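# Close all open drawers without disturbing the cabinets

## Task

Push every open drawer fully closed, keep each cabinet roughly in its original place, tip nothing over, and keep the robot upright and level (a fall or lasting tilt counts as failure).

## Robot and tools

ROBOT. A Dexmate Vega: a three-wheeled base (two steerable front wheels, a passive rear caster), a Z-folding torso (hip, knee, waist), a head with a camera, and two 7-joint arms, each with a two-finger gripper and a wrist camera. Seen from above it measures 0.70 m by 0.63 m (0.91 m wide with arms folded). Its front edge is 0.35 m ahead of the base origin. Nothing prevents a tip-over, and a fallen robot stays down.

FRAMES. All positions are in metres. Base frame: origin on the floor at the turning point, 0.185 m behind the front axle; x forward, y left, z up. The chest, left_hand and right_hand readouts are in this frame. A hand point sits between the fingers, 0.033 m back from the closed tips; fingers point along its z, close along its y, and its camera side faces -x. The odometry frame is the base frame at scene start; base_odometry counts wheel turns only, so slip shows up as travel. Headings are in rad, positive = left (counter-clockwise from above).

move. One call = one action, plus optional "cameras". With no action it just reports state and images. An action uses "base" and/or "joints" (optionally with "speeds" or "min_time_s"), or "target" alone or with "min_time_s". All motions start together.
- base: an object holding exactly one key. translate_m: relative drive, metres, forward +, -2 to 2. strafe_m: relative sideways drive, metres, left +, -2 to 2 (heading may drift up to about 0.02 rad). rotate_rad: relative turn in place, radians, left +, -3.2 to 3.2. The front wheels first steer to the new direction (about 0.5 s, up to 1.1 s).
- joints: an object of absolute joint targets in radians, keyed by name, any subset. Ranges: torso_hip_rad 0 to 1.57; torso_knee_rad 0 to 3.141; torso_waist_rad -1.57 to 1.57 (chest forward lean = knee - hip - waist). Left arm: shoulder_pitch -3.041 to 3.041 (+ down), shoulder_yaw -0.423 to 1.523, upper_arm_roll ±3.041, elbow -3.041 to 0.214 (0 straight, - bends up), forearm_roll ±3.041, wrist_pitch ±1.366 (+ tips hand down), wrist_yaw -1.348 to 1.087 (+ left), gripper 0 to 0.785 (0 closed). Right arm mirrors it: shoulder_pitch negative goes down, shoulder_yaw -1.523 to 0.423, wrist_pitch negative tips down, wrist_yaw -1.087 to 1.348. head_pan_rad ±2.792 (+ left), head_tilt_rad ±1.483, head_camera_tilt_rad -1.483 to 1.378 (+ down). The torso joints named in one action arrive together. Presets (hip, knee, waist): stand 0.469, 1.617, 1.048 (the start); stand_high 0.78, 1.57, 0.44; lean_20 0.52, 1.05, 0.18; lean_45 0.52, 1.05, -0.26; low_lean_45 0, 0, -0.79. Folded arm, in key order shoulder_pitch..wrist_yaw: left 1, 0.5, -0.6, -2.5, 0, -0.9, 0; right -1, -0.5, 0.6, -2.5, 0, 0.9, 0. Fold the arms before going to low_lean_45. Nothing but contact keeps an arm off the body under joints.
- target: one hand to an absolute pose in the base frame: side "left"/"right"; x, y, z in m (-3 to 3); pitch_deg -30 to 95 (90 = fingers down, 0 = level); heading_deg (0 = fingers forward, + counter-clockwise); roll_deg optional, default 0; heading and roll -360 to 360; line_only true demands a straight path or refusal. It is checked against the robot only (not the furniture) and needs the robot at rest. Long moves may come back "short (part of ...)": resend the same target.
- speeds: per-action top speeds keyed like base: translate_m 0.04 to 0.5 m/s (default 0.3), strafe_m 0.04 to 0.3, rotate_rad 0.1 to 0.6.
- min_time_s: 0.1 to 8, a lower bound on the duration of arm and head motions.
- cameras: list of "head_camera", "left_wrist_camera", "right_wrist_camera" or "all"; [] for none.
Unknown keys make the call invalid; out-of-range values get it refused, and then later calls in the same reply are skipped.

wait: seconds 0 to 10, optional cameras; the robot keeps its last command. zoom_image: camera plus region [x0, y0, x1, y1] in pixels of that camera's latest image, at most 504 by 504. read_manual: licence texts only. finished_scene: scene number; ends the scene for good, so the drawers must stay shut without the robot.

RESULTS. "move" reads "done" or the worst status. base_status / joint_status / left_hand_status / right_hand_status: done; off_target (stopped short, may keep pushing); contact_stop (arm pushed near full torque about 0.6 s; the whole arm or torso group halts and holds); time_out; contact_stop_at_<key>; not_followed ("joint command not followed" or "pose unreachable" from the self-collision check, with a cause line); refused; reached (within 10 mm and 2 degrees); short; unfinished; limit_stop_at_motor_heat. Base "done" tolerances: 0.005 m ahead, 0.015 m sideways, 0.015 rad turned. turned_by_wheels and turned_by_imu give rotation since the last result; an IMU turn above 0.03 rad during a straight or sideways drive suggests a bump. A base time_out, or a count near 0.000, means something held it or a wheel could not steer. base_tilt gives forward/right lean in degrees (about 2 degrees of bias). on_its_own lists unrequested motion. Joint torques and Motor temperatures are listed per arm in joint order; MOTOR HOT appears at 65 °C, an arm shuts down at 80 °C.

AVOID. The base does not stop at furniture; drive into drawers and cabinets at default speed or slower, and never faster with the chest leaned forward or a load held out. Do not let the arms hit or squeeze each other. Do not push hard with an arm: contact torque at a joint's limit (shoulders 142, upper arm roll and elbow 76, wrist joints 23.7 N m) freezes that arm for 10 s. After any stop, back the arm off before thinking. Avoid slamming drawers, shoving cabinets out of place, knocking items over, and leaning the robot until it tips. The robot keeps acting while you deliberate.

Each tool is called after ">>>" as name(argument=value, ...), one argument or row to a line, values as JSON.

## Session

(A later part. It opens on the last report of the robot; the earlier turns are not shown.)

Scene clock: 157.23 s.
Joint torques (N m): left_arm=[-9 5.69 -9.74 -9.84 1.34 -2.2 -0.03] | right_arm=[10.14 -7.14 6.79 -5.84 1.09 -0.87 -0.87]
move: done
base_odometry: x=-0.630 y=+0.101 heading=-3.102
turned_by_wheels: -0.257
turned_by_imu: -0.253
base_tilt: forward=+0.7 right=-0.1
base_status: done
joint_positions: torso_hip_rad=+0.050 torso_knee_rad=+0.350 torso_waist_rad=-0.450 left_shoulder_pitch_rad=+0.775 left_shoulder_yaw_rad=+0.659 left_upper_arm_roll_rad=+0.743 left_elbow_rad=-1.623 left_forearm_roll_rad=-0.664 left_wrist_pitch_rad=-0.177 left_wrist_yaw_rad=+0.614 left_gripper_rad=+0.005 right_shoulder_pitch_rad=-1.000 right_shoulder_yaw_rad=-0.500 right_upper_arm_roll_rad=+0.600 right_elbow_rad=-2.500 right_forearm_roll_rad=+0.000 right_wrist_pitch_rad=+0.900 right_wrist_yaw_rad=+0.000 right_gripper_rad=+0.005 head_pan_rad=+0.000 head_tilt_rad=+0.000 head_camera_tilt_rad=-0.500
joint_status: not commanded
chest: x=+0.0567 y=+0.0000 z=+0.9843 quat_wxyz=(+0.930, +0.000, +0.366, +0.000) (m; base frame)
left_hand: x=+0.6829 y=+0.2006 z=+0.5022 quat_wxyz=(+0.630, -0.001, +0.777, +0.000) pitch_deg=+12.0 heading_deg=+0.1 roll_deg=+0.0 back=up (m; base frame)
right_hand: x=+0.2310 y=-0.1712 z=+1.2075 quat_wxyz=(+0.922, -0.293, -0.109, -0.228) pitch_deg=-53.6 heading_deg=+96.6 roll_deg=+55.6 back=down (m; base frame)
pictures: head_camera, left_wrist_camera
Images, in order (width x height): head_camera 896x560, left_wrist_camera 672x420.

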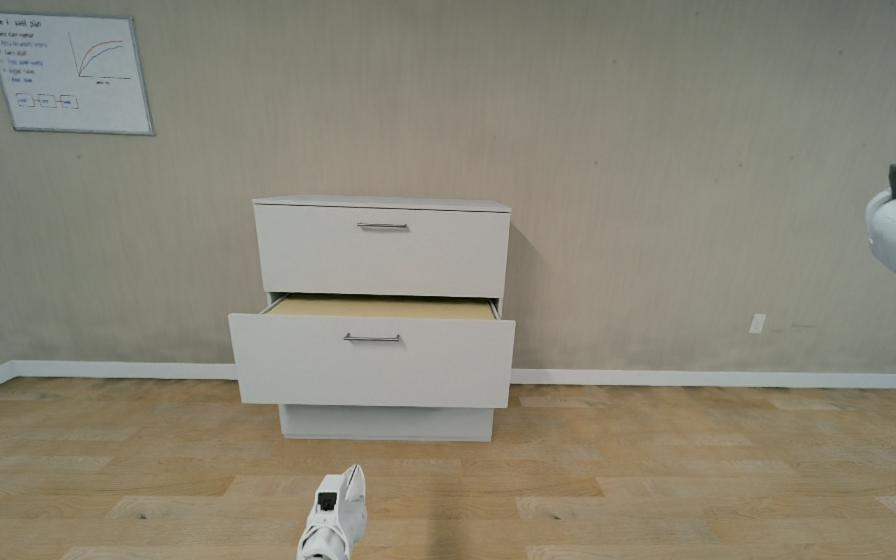

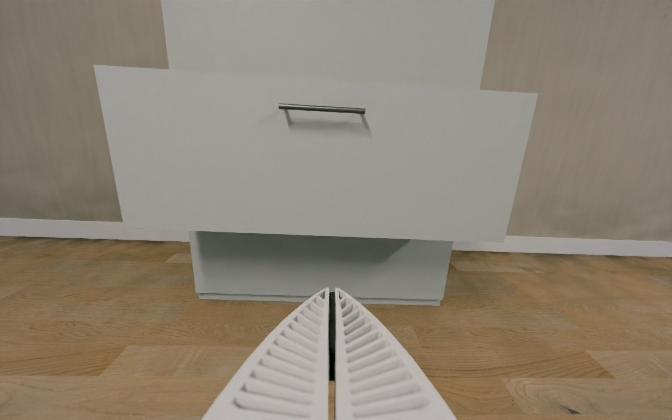

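>>> move(
  base={"translate_m": 0.34},
)

>>> move(
  base={"translate_m": 0.235},
  speeds={"translate_m": 0.16},
  cameras=["head_camera", "left_wrist_camera"],
)

Scene clock: 168.90 s.
Joint torques (N m): left_arm=[-7.24 4.96 -10.4 -9.9 1.1 -2.87 0.61] | right_arm=[11.71 -7.04 6.84 -5.75 1.03 -0.38 -0.83]
move: done
base_odometry: x=-0.970 y=+0.087 heading=-3.103
turned_by_wheels: +0.000
turned_by_imu: +0.000
base_tilt: forward=+0.7 right=-0.1
base_status: done
joint_positions: torso_hip_rad=+0.050 torso_knee_rad=+0.350 torso_waist_rad=-0.450 left_shoulder_pitch_rad=+0.775 left_shoulder_yaw_rad=+0.659 left_upper_arm_roll_rad=+0.743 left_elbow_rad=-1.623 left_forearm_roll_rad=-0.664 left_wrist_pitch_rad=-0.177 left_wrist_yaw_rad=+0.614 left_gripper_rad=+0.005 right_shoulder_pitch_rad=-1.000 right_shoulder_yaw_rad=-0.500 right_upper_arm_roll_rad=+0.600 right_elbow_rad=-2.500 right_forearm_roll_rad=+0.000 right_wrist_pitch_rad=+0.900 right_wrist_yaw_rad=+0.000 right_gripper_rad=+0.005 head_pan_rad=+0.000 head_tilt_rad=+0.000 head_camera_tilt_rad=-0.500
joint_status: not commanded
chest: x=+0.0567 y=+0.0000 z=+0.9843 quat_wxyz=(+0.930, +0.000, +0.366, +0.000) (m; base frame)
left_hand: x=+0.6829 y=+0.2006 z=+0.5022 quat_wxyz=(+0.630, -0.001, +0.777, +0.000) pitch_deg=+12.0 heading_deg=+0.1 roll_deg=+0.0 back=up (m; base frame)
right_hand: x=+0.2310 y=-0.1712 z=+1.2075 quat_wxyz=(+0.922, -0.293, -0.109, -0.228) pitch_deg=-53.6 heading_deg=+96.6 roll_deg=+55.6 back=down (m; base frame)
pictures: none

Scene clock: 171.43 s.
Joint torques (N m): left_arm=[-12.28 4.58 -11.43 -11.79 0.44 -2.71 0.55] | right_arm=[11.28 -7.94 7.08 -5.12 1.06 -0.27 -0.8]
move: done
base_odometry: x=-1.204 y=+0.077 heading=-3.103
turned_by_wheels: +0.000
turned_by_imu: +0.000
base_tilt: forward=+0.7 right=-0.1
base_status: done
joint_positions: torso_hip_rad=+0.050 torso_knee_rad=+0.350 torso_waist_rad=-0.450 left_shoulder_pitch_rad=+0.775 left_shoulder_yaw_rad=+0.659 left_upper_arm_roll_rad=+0.743 left_elbow_rad=-1.623 left_forearm_roll_rad=-0.664 left_wrist_pitch_rad=-0.177 left_wrist_yaw_rad=+0.614 left_gripper_rad=+0.005 right_shoulder_pitch_rad=-1.000 right_shoulder_yaw_rad=-0.500 right_upper_arm_roll_rad=+0.600 right_elbow_rad=-2.500 right_forearm_roll_rad=+0.000 right_wrist_pitch_rad=+0.900 right_wrist_yaw_rad=+0.000 right_gripper_rad=+0.005 head_pan_rad=+0.000 head_tilt_rad=+0.000 head_camera_tilt_rad=-0.500
joint_status: not commanded
chest: x=+0.0566 y=+0.0000 z=+0.9843 quat_wxyz=(+0.930, +0.000, +0.366, +0.000) (m; base frame)
left_hand: x=+0.6827 y=+0.2006 z=+0.5020 quat_wxyz=(+0.629, -0.001, +0.777, +0.000) pitch_deg=+12.0 heading_deg=+0.1 roll_deg=+0.0 back=up (m; base frame)
right_hand: x=+0.2310 y=-0.1712 z=+1.2075 quat_wxyz=(+0.922, -0.293, -0.109, -0.228) pitch_deg=-53.6 heading_deg=+96.6 roll_deg=+55.6 back=down (m; base frame)
pictures: head_camera, left_wrist_camera
Images, in order (width x height): head_camera 896x560, left_wrist_camera 672x420.

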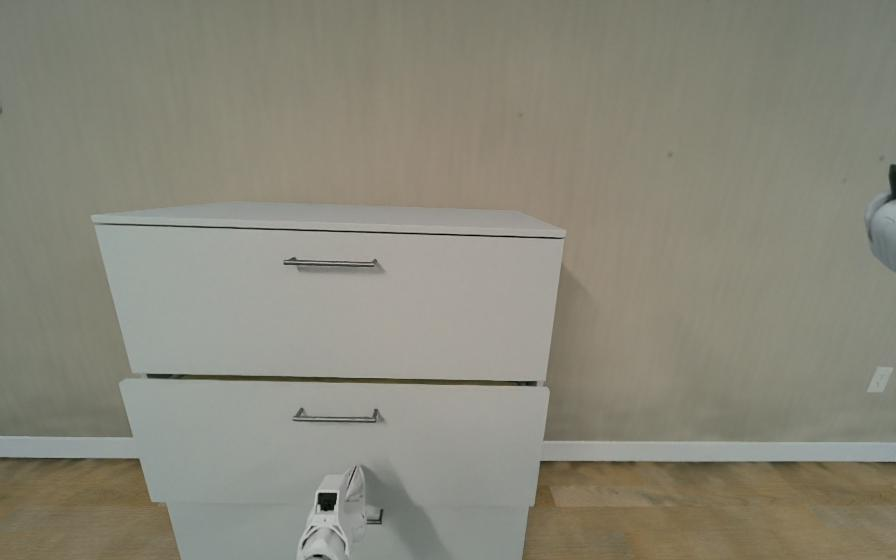

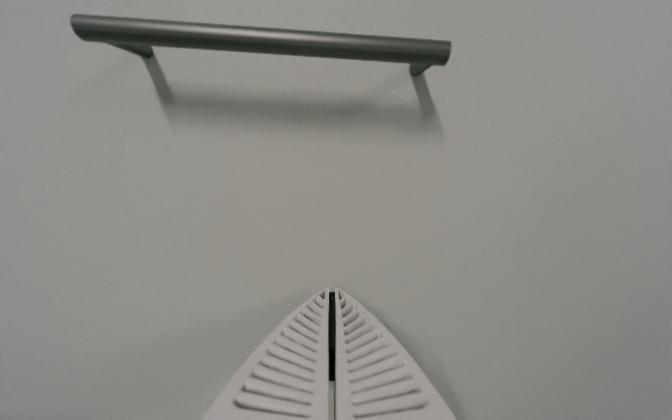

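>>> move(
  base={"translate_m": 0.045},
  speeds={"translate_m": 0.1},
  cameras=["head_camera"],
)

>>> move(
  base={"translate_m": 0.015},
  speeds={"translate_m": 0.06},
  cameras=["head_camera", "left_wrist_camera"],
)

Scene clock: 177.60 s.
Joint torques (N m): left_arm=[-17.73 4.45 -17.69 -9.48 0.38 -3.51 -0.14] | right_arm=[10.96 -9.44 6.66 -5.77 1.07 -0.53 -0.71]
move: done
base_odometry: x=-1.249 y=+0.075 heading=-3.103
turned_by_wheels: +0.000
turned_by_imu: +0.001
base_tilt: forward=+0.7 right=-0.1
base_status: done
joint_positions: torso_hip_rad=+0.050 torso_knee_rad=+0.350 torso_waist_rad=-0.450 left_shoulder_pitch_rad=+0.776 left_shoulder_yaw_rad=+0.659 left_upper_arm_roll_rad=+0.744 left_elbow_rad=-1.623 left_forearm_roll_rad=-0.664 left_wrist_pitch_rad=-0.176 left_wrist_yaw_rad=+0.614 left_gripper_rad=+0.005 right_shoulder_pitch_rad=-1.000 right_shoulder_yaw_rad=-0.500 right_upper_arm_roll_rad=+0.600 right_elbow_rad=-2.500 right_forearm_roll_rad=+0.000 right_wrist_pitch_rad=+0.900 right_wrist_yaw_rad=+0.000 right_gripper_rad=+0.005 head_pan_rad=+0.000 head_tilt_rad=+0.000 head_camera_tilt_rad=-0.500
joint_status: not commanded
chest: x=+0.0566 y=+0.0000 z=+0.9843 quat_wxyz=(+0.930, +0.000, +0.366, +0.000) (m; base frame)
left_hand: x=+0.6825 y=+0.2005 z=+0.5017 quat_wxyz=(+0.629, +0.000, +0.777, +0.000) pitch_deg=+12.0 heading_deg=+0.1 roll_deg=+0.0 back=up (m; base frame)
right_hand: x=+0.2310 y=-0.1712 z=+1.2075 quat_wxyz=(+0.922, -0.293, -0.109, -0.228) pitch_deg=-53.6 heading_deg=+96.6 roll_deg=+55.6 back=down (m; base frame)
pictures: head_camera
Images, in order (width x height): head_camera 896x560.

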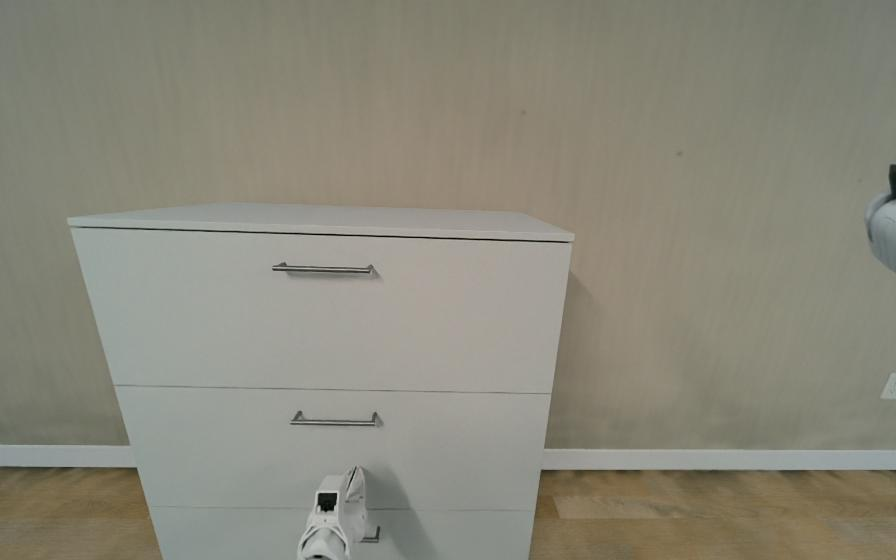

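Scene clock: 178.53 s.
Joint torques (N m): left_arm=[-29.84 1.11 -24.57 -11.63 1.3 -4.73 -0.05] | right_arm=[11.33 -7.97 6.7 -4.99 1.11 -0.87 -0.77]
move: done
base_odometry: x=-1.264 y=+0.074 heading=-3.103
turned_by_wheels: +0.000
turned_by_imu: +0.001
base_tilt: forward=+0.7 right=-0.1
base_status: done
joint_positions: torso_hip_rad=+0.050 torso_knee_rad=+0.350 torso_waist_rad=-0.450 left_shoulder_pitch_rad=+0.776 left_shoulder_yaw_rad=+0.659 left_upper_arm_roll_rad=+0.744 left_elbow_rad=-1.623 left_forearm_roll_rad=-0.664 left_wrist_pitch_rad=-0.176 left_wrist_yaw_rad=+0.614 left_gripper_rad=+0.005 right_shoulder_pitch_rad=-1.000 right_shoulder_yaw_rad=-0.500 right_upper_arm_roll_rad=+0.600 right_elbow_rad=-2.500 right_forearm_roll_rad=+0.000 right_wrist_pitch_rad=+0.900 right_wrist_yaw_rad=+0.000 right_gripper_rad=+0.005 head_pan_rad=+0.000 head_tilt_rad=+0.000 head_camera_tilt_rad=-0.500
joint_status: not commanded
chest: x=+0.0566 y=+0.0000 z=+0.9843 quat_wxyz=(+0.930, +0.000, +0.366, +0.000) (m; base frame)
left_hand: x=+0.6819 y=+0.2002 z=+0.5009 quat_wxyz=(+0.629, +0.000, +0.778, +0.000) pitch_deg=+12.1 heading_deg=+0.0 roll_deg=+0.0 back=up (m; base frame)
right_hand: x=+0.2309 y=-0.1712 z=+1.2076 quat_wxyz=(+0.922, -0.293, -0.109, -0.228) pitch_deg=-53.6 heading_deg=+96.6 roll_deg=+55.6 back=down (m; base frame)
pictures: head_camera, left_wrist_camera
Images, in order (width x height): head_camera 896x560, left_wrist_camera 672x420.

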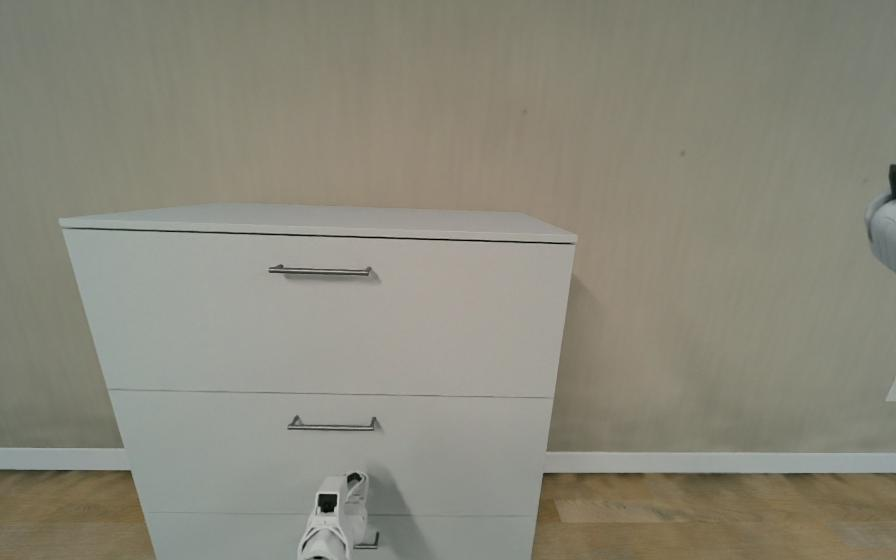

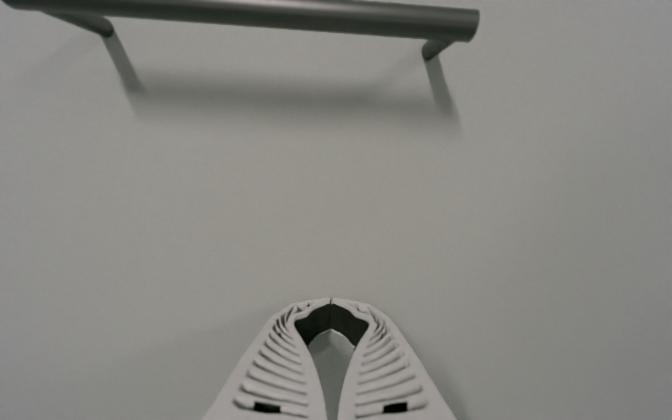

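>>> move(
  base={"translate_m": -0.4},
  cameras=["head_camera"],
)

>>> move(
  base={"rotate_rad": -1.522},
)

>>> move(
  base={"translate_m": 1.38},
  speeds={"translate_m": 0.5},
  cameras=["head_camera", "left_wrist_camera"],
)

Scene clock: 194.67 s.
Joint torques (N m): left_arm=[-11.38 2.96 -9.09 -12.07 0.37 -1.6 0.3] | right_arm=[11.42 -7.52 6.79 -5.51 1.16 -1 -0.98]
move: done
base_odometry: x=-0.864 y=+0.091 heading=-3.103
turned_by_wheels: -0.001
turned_by_imu: +0.000
base_tilt: forward=+0.6 right=-0.1
base_status: done
joint_positions: torso_hip_rad=+0.050 torso_knee_rad=+0.350 torso_waist_rad=-0.450 left_shoulder_pitch_rad=+0.775 left_shoulder_yaw_rad=+0.659 left_upper_arm_roll_rad=+0.743 left_elbow_rad=-1.623 left_forearm_roll_rad=-0.664 left_wrist_pitch_rad=-0.177 left_wrist_yaw_rad=+0.614 left_gripper_rad=+0.005 right_shoulder_pitch_rad=-1.000 right_shoulder_yaw_rad=-0.500 right_upper_arm_roll_rad=+0.600 right_elbow_rad=-2.500 right_forearm_roll_rad=+0.000 right_wrist_pitch_rad=+0.900 right_wrist_yaw_rad=+0.000 right_gripper_rad=+0.005 head_pan_rad=+0.000 head_tilt_rad=+0.000 head_camera_tilt_rad=-0.500
joint_status: not commanded
chest: x=+0.0566 y=+0.0000 z=+0.9843 quat_wxyz=(+0.930, +0.000, +0.366, +0.000) (m; base frame)
left_hand: x=+0.6827 y=+0.2006 z=+0.5020 quat_wxyz=(+0.629, -0.001, +0.777, +0.000) pitch_deg=+12.0 heading_deg=+0.1 roll_deg=+0.0 back=up (m; base frame)
right_hand: x=+0.2309 y=-0.1712 z=+1.2075 quat_wxyz=(+0.922, -0.293, -0.109, -0.228) pitch_deg=-53.6 heading_deg=+96.6 roll_deg=+55.6 back=down (m; base frame)
pictures: head_camera
Images, in order (width x height): head_camera 896x560.

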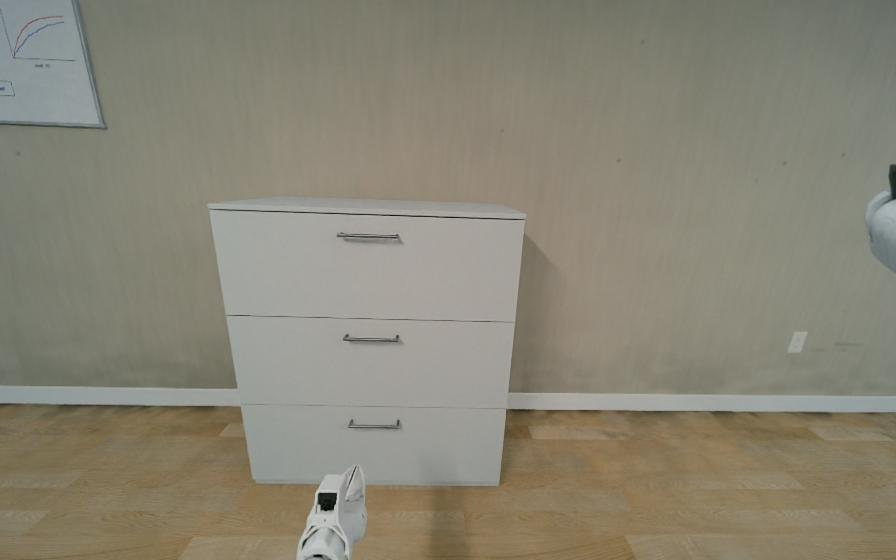

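Scene clock: 198.77 s.
Joint torques (N m): left_arm=[-11.39 3.64 -11.84 -10.13 1.28 -1.98 0.1] | right_arm=[10.71 -8.26 6.74 -5.22 1.08 -0.51 -0.86]
move: done
base_odometry: x=-0.866 y=+0.091 heading=+1.656
turned_by_wheels: -1.524
turned_by_imu: -1.495
base_tilt: forward=+0.6 right=-0.1
base_status: done
joint_positions: torso_hip_rad=+0.050 torso_knee_rad=+0.350 torso_waist_rad=-0.450 left_shoulder_pitch_rad=+0.775 left_shoulder_yaw_rad=+0.659 left_upper_arm_roll_rad=+0.743 left_elbow_rad=-1.623 left_forearm_roll_rad=-0.664 left_wrist_pitch_rad=-0.177 left_wrist_yaw_rad=+0.614 left_gripper_rad=+0.005 right_shoulder_pitch_rad=-1.000 right_shoulder_yaw_rad=-0.500 right_upper_arm_roll_rad=+0.600 right_elbow_rad=-2.500 right_forearm_roll_rad=+0.000 right_wrist_pitch_rad=+0.900 right_wrist_yaw_rad=+0.000 right_gripper_rad=+0.005 head_pan_rad=+0.000 head_tilt_rad=+0.000 head_camera_tilt_rad=-0.500
joint_status: not commanded
chest: x=+0.0566 y=+0.0000 z=+0.9843 quat_wxyz=(+0.930, +0.000, +0.366, +0.000) (m; base frame)
left_hand: x=+0.6827 y=+0.2006 z=+0.5021 quat_wxyz=(+0.629, -0.001, +0.777, +0.000) pitch_deg=+12.0 heading_deg=+0.1 roll_deg=+0.0 back=up (m; base frame)
right_hand: x=+0.2309 y=-0.1712 z=+1.2075 quat_wxyz=(+0.922, -0.293, -0.109, -0.228) pitch_deg=-53.6 heading_deg=+96.6 roll_deg=+55.6 back=down (m; base frame)
pictures: none

Scene clock: 203.90 s.
Joint torques (N m): left_arm=[-11.05 4.16 -7.87 -10.73 0.02 -0.56 -0.37] | right_arm=[11.88 -7.52 6.83 -4.99 1.13 -0.91 -0.96]
move: done
base_odometry: x=-0.987 y=+1.466 heading=+1.655
turned_by_wheels: +0.000
turned_by_imu: +0.000
base_tilt: forward=+0.7 right=-0.1
base_status: done
joint_positions: torso_hip_rad=+0.050 torso_knee_rad=+0.350 torso_waist_rad=-0.450 left_shoulder_pitch_rad=+0.775 left_shoulder_yaw_rad=+0.659 left_upper_arm_roll_rad=+0.743 left_elbow_rad=-1.623 left_forearm_roll_rad=-0.664 left_wrist_pitch_rad=-0.177 left_wrist_yaw_rad=+0.614 left_gripper_rad=+0.005 right_shoulder_pitch_rad=-1.000 right_shoulder_yaw_rad=-0.500 right_upper_arm_roll_rad=+0.600 right_elbow_rad=-2.500 right_forearm_roll_rad=+0.000 right_wrist_pitch_rad=+0.900 right_wrist_yaw_rad=+0.000 right_gripper_rad=+0.005 head_pan_rad=+0.000 head_tilt_rad=+0.000 head_camera_tilt_rad=-0.500
joint_status: not commanded
chest: x=+0.0567 y=+0.0000 z=+0.9843 quat_wxyz=(+0.930, +0.000, +0.366, +0.000) (m; base frame)
left_hand: x=+0.6827 y=+0.2006 z=+0.5020 quat_wxyz=(+0.629, -0.001, +0.777, +0.000) pitch_deg=+12.0 heading_deg=+0.1 roll_deg=+0.0 back=up (m; base frame)
right_hand: x=+0.2310 y=-0.1712 z=+1.2075 quat_wxyz=(+0.922, -0.293, -0.109, -0.228) pitch_deg=-53.6 heading_deg=+96.6 roll_deg=+55.6 back=down (m; base frame)
pictures: head_camera, left_wrist_camera
Images, in order (width x height): head_camera 896x560, left_wrist_camera 672x420.

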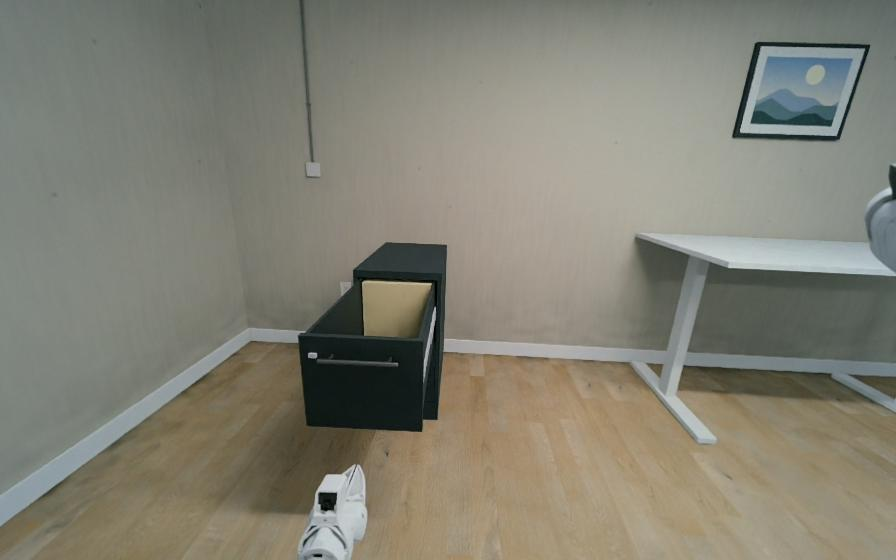

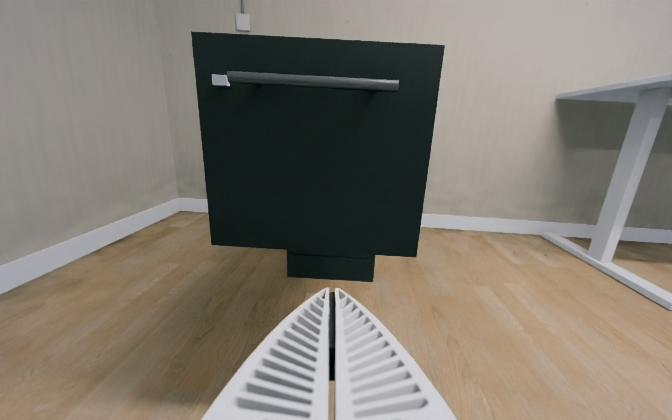

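>>> move(
  base={"translate_m": 0.25},
)

>>> move(
  base={"translate_m": 0.495},
  speeds={"translate_m": 0.17},
  cameras=["head_camera", "left_wrist_camera"],
)

Scene clock: 214.60 s.
Joint torques (N m): left_arm=[-12.31 2.57 -10.69 -10.66 1.35 -2.3 -0.05] | right_arm=[10.09 -8.24 6.58 -5.41 1.2 -0.82 -0.93]
move: done
base_odometry: x=-1.008 y=+1.715 heading=+1.655
turned_by_wheels: +0.000
turned_by_imu: +0.000
base_tilt: forward=+0.7 right=+0.0
base_status: done
joint_positions: torso_hip_rad=+0.050 torso_knee_rad=+0.350 torso_waist_rad=-0.450 left_shoulder_pitch_rad=+0.775 left_shoulder_yaw_rad=+0.659 left_upper_arm_roll_rad=+0.743 left_elbow_rad=-1.623 left_forearm_roll_rad=-0.664 left_wrist_pitch_rad=-0.177 left_wrist_yaw_rad=+0.614 left_gripper_rad=+0.005 right_shoulder_pitch_rad=-1.000 right_shoulder_yaw_rad=-0.500 right_upper_arm_roll_rad=+0.600 right_elbow_rad=-2.500 right_forearm_roll_rad=+0.000 right_wrist_pitch_rad=+0.900 right_wrist_yaw_rad=+0.000 right_gripper_rad=+0.005 head_pan_rad=+0.000 head_tilt_rad=+0.000 head_camera_tilt_rad=-0.500
joint_status: not commanded
chest: x=+0.0567 y=+0.0000 z=+0.9843 quat_wxyz=(+0.930, +0.000, +0.366, +0.000) (m; base frame)
left_hand: x=+0.6827 y=+0.2006 z=+0.5020 quat_wxyz=(+0.629, -0.001, +0.777, +0.000) pitch_deg=+12.0 heading_deg=+0.1 roll_deg=+0.0 back=up (m; base frame)
right_hand: x=+0.2310 y=-0.1712 z=+1.2075 quat_wxyz=(+0.922, -0.293, -0.109, -0.228) pitch_deg=-53.6 heading_deg=+96.6 roll_deg=+55.6 back=down (m; base frame)
pictures: none

Scene clock: 218.60 s.
Joint torques (N m): left_arm=[-11.01 2.32 -10.63 -9.34 0.77 -2.36 0.39] | right_arm=[11.28 -7.47 6.57 -5.38 1.17 -1.22 -0.84]
move: done
base_odometry: x=-1.051 y=+2.208 heading=+1.655
turned_by_wheels: +0.000
turned_by_imu: +0.000
base_tilt: forward=+0.7 right=-0.1
base_status: done
joint_positions: torso_hip_rad=+0.050 torso_knee_rad=+0.350 torso_waist_rad=-0.450 left_shoulder_pitch_rad=+0.775 left_shoulder_yaw_rad=+0.659 left_upper_arm_roll_rad=+0.743 left_elbow_rad=-1.623 left_forearm_roll_rad=-0.664 left_wrist_pitch_rad=-0.177 left_wrist_yaw_rad=+0.614 left_gripper_rad=+0.005 right_shoulder_pitch_rad=-1.000 right_shoulder_yaw_rad=-0.500 right_upper_arm_roll_rad=+0.600 right_elbow_rad=-2.500 right_forearm_roll_rad=+0.000 right_wrist_pitch_rad=+0.900 right_wrist_yaw_rad=+0.000 right_gripper_rad=+0.005 head_pan_rad=+0.000 head_tilt_rad=+0.000 head_camera_tilt_rad=-0.500
joint_status: not commanded
chest: x=+0.0566 y=+0.0000 z=+0.9843 quat_wxyz=(+0.930, +0.000, +0.366, +0.000) (m; base frame)
left_hand: x=+0.6827 y=+0.2006 z=+0.5021 quat_wxyz=(+0.629, -0.001, +0.777, +0.000) pitch_deg=+12.0 heading_deg=+0.1 roll_deg=+0.0 back=up (m; base frame)
right_hand: x=+0.2310 y=-0.1712 z=+1.2075 quat_wxyz=(+0.922, -0.293, -0.109, -0.228) pitch_deg=-53.6 heading_deg=+96.6 roll_deg=+55.6 back=down (m; base frame)
pictures: head_camera, left_wrist_camera
Images, in order (width x height): head_camera 896x560, left_wrist_camera 672x420.

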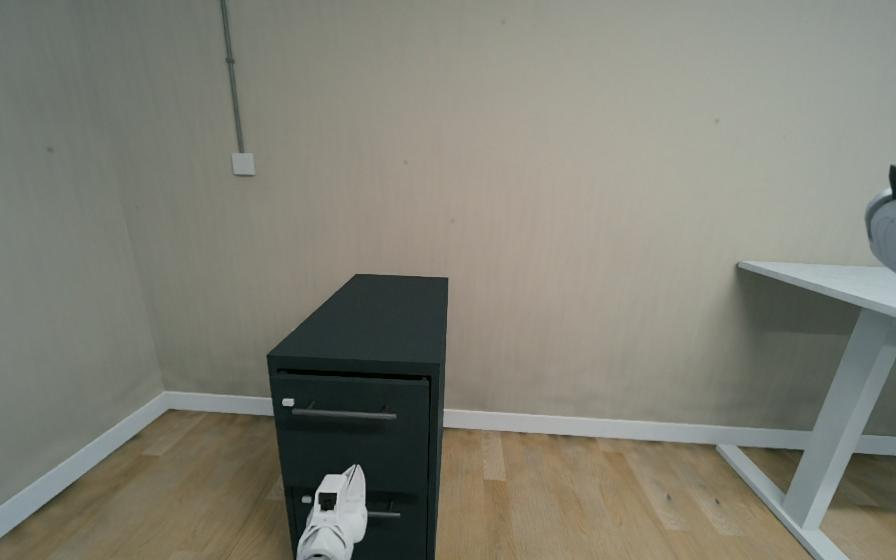

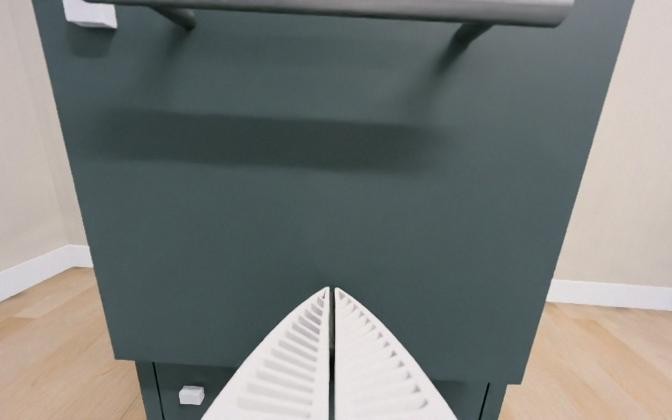

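>>> move(
  base={"translate_m": 0.055},
  speeds={"translate_m": 0.1},
  cameras=["head_camera"],
)

>>> move(
  base={"translate_m": 0.02},
  speeds={"translate_m": 0.06},
  cameras=["head_camera", "left_wrist_camera"],
)

Scene clock: 225.40 s.
Joint torques (N m): left_arm=[-29.38 4.63 -25.54 -13.35 1.94 -4.33 -0.34] | right_arm=[12.4 -8.32 6.77 -5.31 1.15 -0.36 -0.8]
move: done
base_odometry: x=-1.056 y=+2.262 heading=+1.655
turned_by_wheels: +0.000
turned_by_imu: +0.001
base_tilt: forward=+0.7 right=-0.1
base_status: done
joint_positions: torso_hip_rad=+0.050 torso_knee_rad=+0.350 torso_waist_rad=-0.450 left_shoulder_pitch_rad=+0.776 left_shoulder_yaw_rad=+0.659 left_upper_arm_roll_rad=+0.744 left_elbow_rad=-1.623 left_forearm_roll_rad=-0.664 left_wrist_pitch_rad=-0.176 left_wrist_yaw_rad=+0.614 left_gripper_rad=+0.005 right_shoulder_pitch_rad=-1.000 right_shoulder_yaw_rad=-0.500 right_upper_arm_roll_rad=+0.600 right_elbow_rad=-2.500 right_forearm_roll_rad=+0.000 right_wrist_pitch_rad=+0.900 right_wrist_yaw_rad=+0.000 right_gripper_rad=+0.005 head_pan_rad=+0.000 head_tilt_rad=+0.000 head_camera_tilt_rad=-0.500
joint_status: not commanded
chest: x=+0.0566 y=+0.0000 z=+0.9843 quat_wxyz=(+0.930, +0.000, +0.366, +0.000) (m; base frame)
left_hand: x=+0.6820 y=+0.2002 z=+0.5009 quat_wxyz=(+0.629, +0.000, +0.778, +0.000) pitch_deg=+12.1 heading_deg=+0.0 roll_deg=+0.0 back=up (m; base frame)
right_hand: x=+0.2309 y=-0.1712 z=+1.2076 quat_wxyz=(+0.922, -0.293, -0.109, -0.228) pitch_deg=-53.6 heading_deg=+96.6 roll_deg=+55.6 back=down (m; base frame)
pictures: head_camera
Images, in order (width x height): head_camera 896x560.

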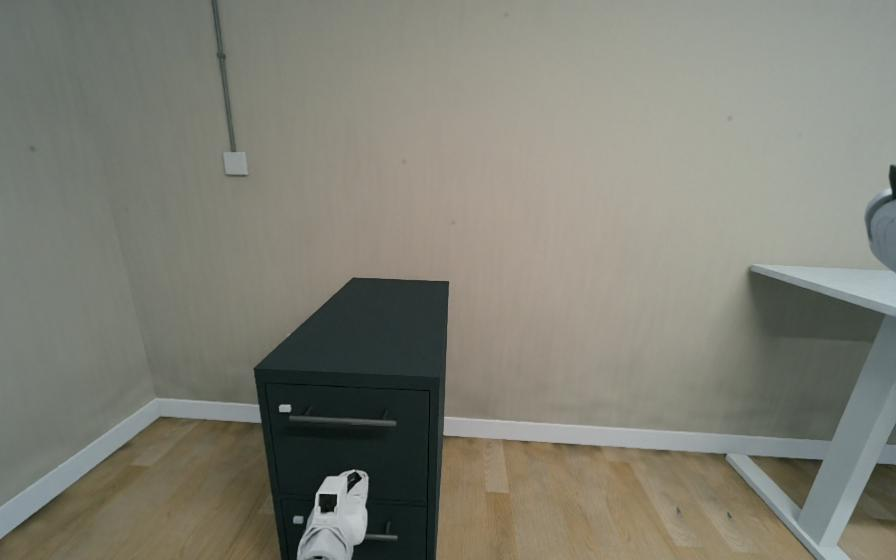

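Scene clock: 226.27 s.
Joint torques (N m): left_arm=[-48.79 2.39 -45.4 -12.03 2.27 -6.83 0] | right_arm=[10.75 -8.31 6.71 -5.57 1.14 -0.59 -0.91]
move: done
base_odometry: x=-1.058 y=+2.282 heading=+1.655
turned_by_wheels: +0.000
turned_by_imu: +0.001
base_tilt: forward=+0.6 right=+0.0
base_status: done
joint_positions: torso_hip_rad=+0.050 torso_knee_rad=+0.350 torso_waist_rad=-0.450 left_shoulder_pitch_rad=+0.777 left_shoulder_yaw_rad=+0.659 left_upper_arm_roll_rad=+0.745 left_elbow_rad=-1.623 left_forearm_roll_rad=-0.665 left_wrist_pitch_rad=-0.175 left_wrist_yaw_rad=+0.614 left_gripper_rad=+0.005 right_shoulder_pitch_rad=-1.000 right_shoulder_yaw_rad=-0.500 right_upper_arm_roll_rad=+0.600 right_elbow_rad=-2.500 right_forearm_roll_rad=+0.000 right_wrist_pitch_rad=+0.900 right_wrist_yaw_rad=+0.000 right_gripper_rad=+0.005 head_pan_rad=+0.000 head_tilt_rad=+0.000 head_camera_tilt_rad=-0.500
joint_status: not commanded
chest: x=+0.0566 y=+0.0000 z=+0.9843 quat_wxyz=(+0.930, +0.000, +0.366, +0.000) (m; base frame)
left_hand: x=+0.6810 y=+0.1997 z=+0.4994 quat_wxyz=(+0.628, +0.000, +0.779, +0.000) pitch_deg=+12.3 heading_deg=+0.0 roll_deg=+0.0 back=up (m; base frame)
right_hand: x=+0.2309 y=-0.1712 z=+1.2075 quat_wxyz=(+0.922, -0.293, -0.109, -0.228) pitch_deg=-53.6 heading_deg=+96.6 roll_deg=+55.6 back=down (m; base frame)
pictures: head_camera, left_wrist_camera
Images, in order (width x height): head_camera 896x560, left_wrist_camera 672x420.

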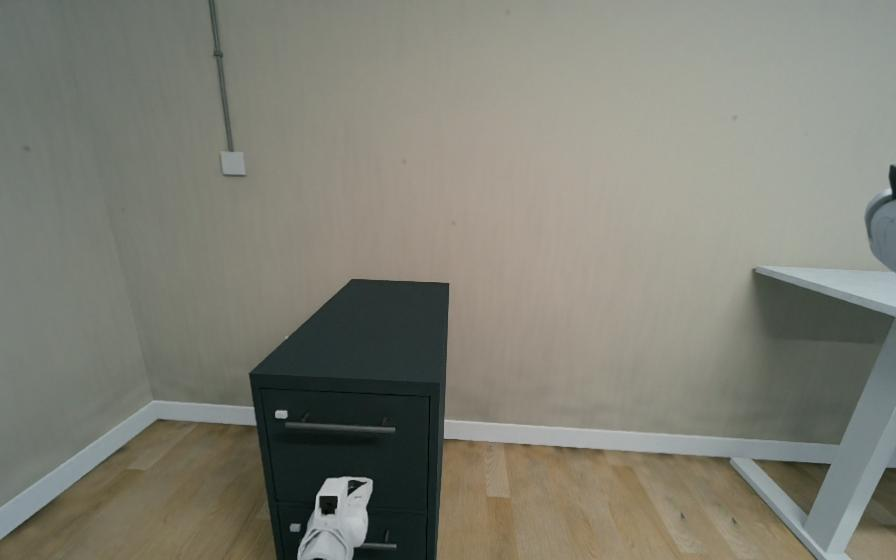

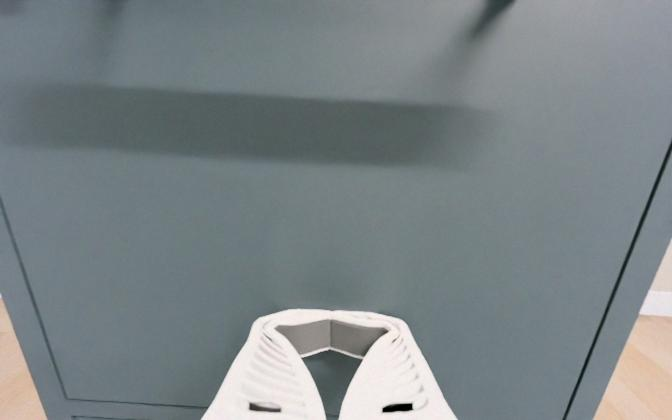

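>>> move(
  base={"translate_m": -0.35},
  cameras=["head_camera"],
)

>>> zoom_image(
  camera="head_camera",
  region=[280, 240, 500, 520],
)

Scene clock: 231.73 s.
Joint torques (N m): left_arm=[-12.94 3.01 -11.01 -10.53 1.51 -2.07 -0.58] | right_arm=[12.01 -7.8 6.63 -5.82 1.2 -0.34 -1.06]
move: done
base_odometry: x=-1.027 y=+1.933 heading=+1.656
turned_by_wheels: +0.001
turned_by_imu: +0.002
base_tilt: forward=+0.7 right=-0.1
base_status: done
joint_positions: torso_hip_rad=+0.050 torso_knee_rad=+0.350 torso_waist_rad=-0.450 left_shoulder_pitch_rad=+0.775 left_shoulder_yaw_rad=+0.659 left_upper_arm_roll_rad=+0.743 left_elbow_rad=-1.623 left_forearm_roll_rad=-0.664 left_wrist_pitch_rad=-0.177 left_wrist_yaw_rad=+0.614 left_gripper_rad=+0.005 right_shoulder_pitch_rad=-1.000 right_shoulder_yaw_rad=-0.500 right_upper_arm_roll_rad=+0.600 right_elbow_rad=-2.500 right_forearm_roll_rad=+0.000 right_wrist_pitch_rad=+0.900 right_wrist_yaw_rad=+0.000 right_gripper_rad=+0.005 head_pan_rad=+0.000 head_tilt_rad=+0.000 head_camera_tilt_rad=-0.500
joint_status: not commanded
chest: x=+0.0566 y=+0.0000 z=+0.9843 quat_wxyz=(+0.930, +0.000, +0.366, +0.000) (m; base frame)
left_hand: x=+0.6827 y=+0.2006 z=+0.5020 quat_wxyz=(+0.629, -0.001, +0.777, +0.000) pitch_deg=+12.0 heading_deg=+0.1 roll_deg=+0.0 back=up (m; base frame)
right_hand: x=+0.2309 y=-0.1712 z=+1.2075 quat_wxyz=(+0.922, -0.293, -0.109, -0.228) pitch_deg=-53.6 heading_deg=+96.6 roll_deg=+55.6 back=down (m; base frame)
pictures: head_camera
Images, in order (width x height): head_camera 896x560.

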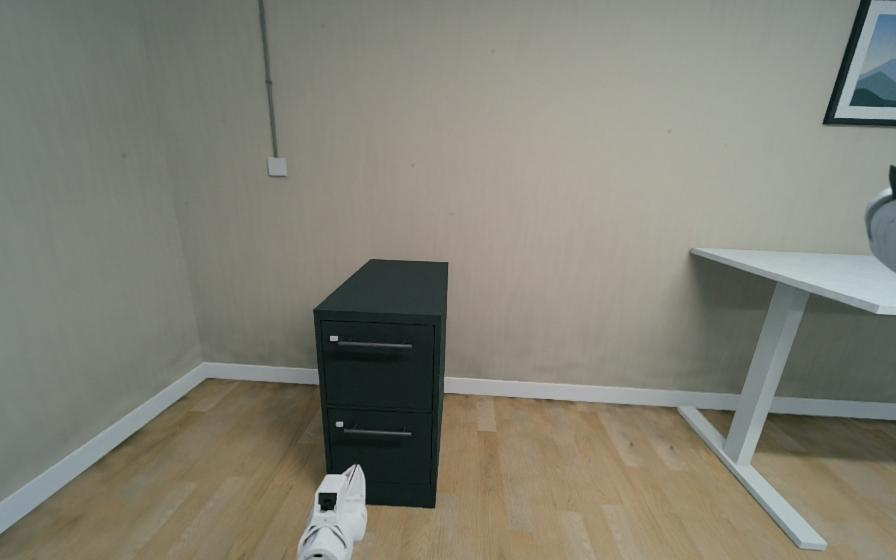

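Scaled by 1.800 from the camera's 896x560 image, which has a finer 960x600 frame.

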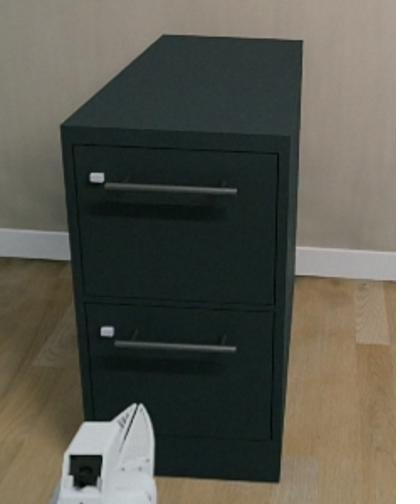

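>>> finished_scene(
  scene=3,
)

The scene is finished: the task was done.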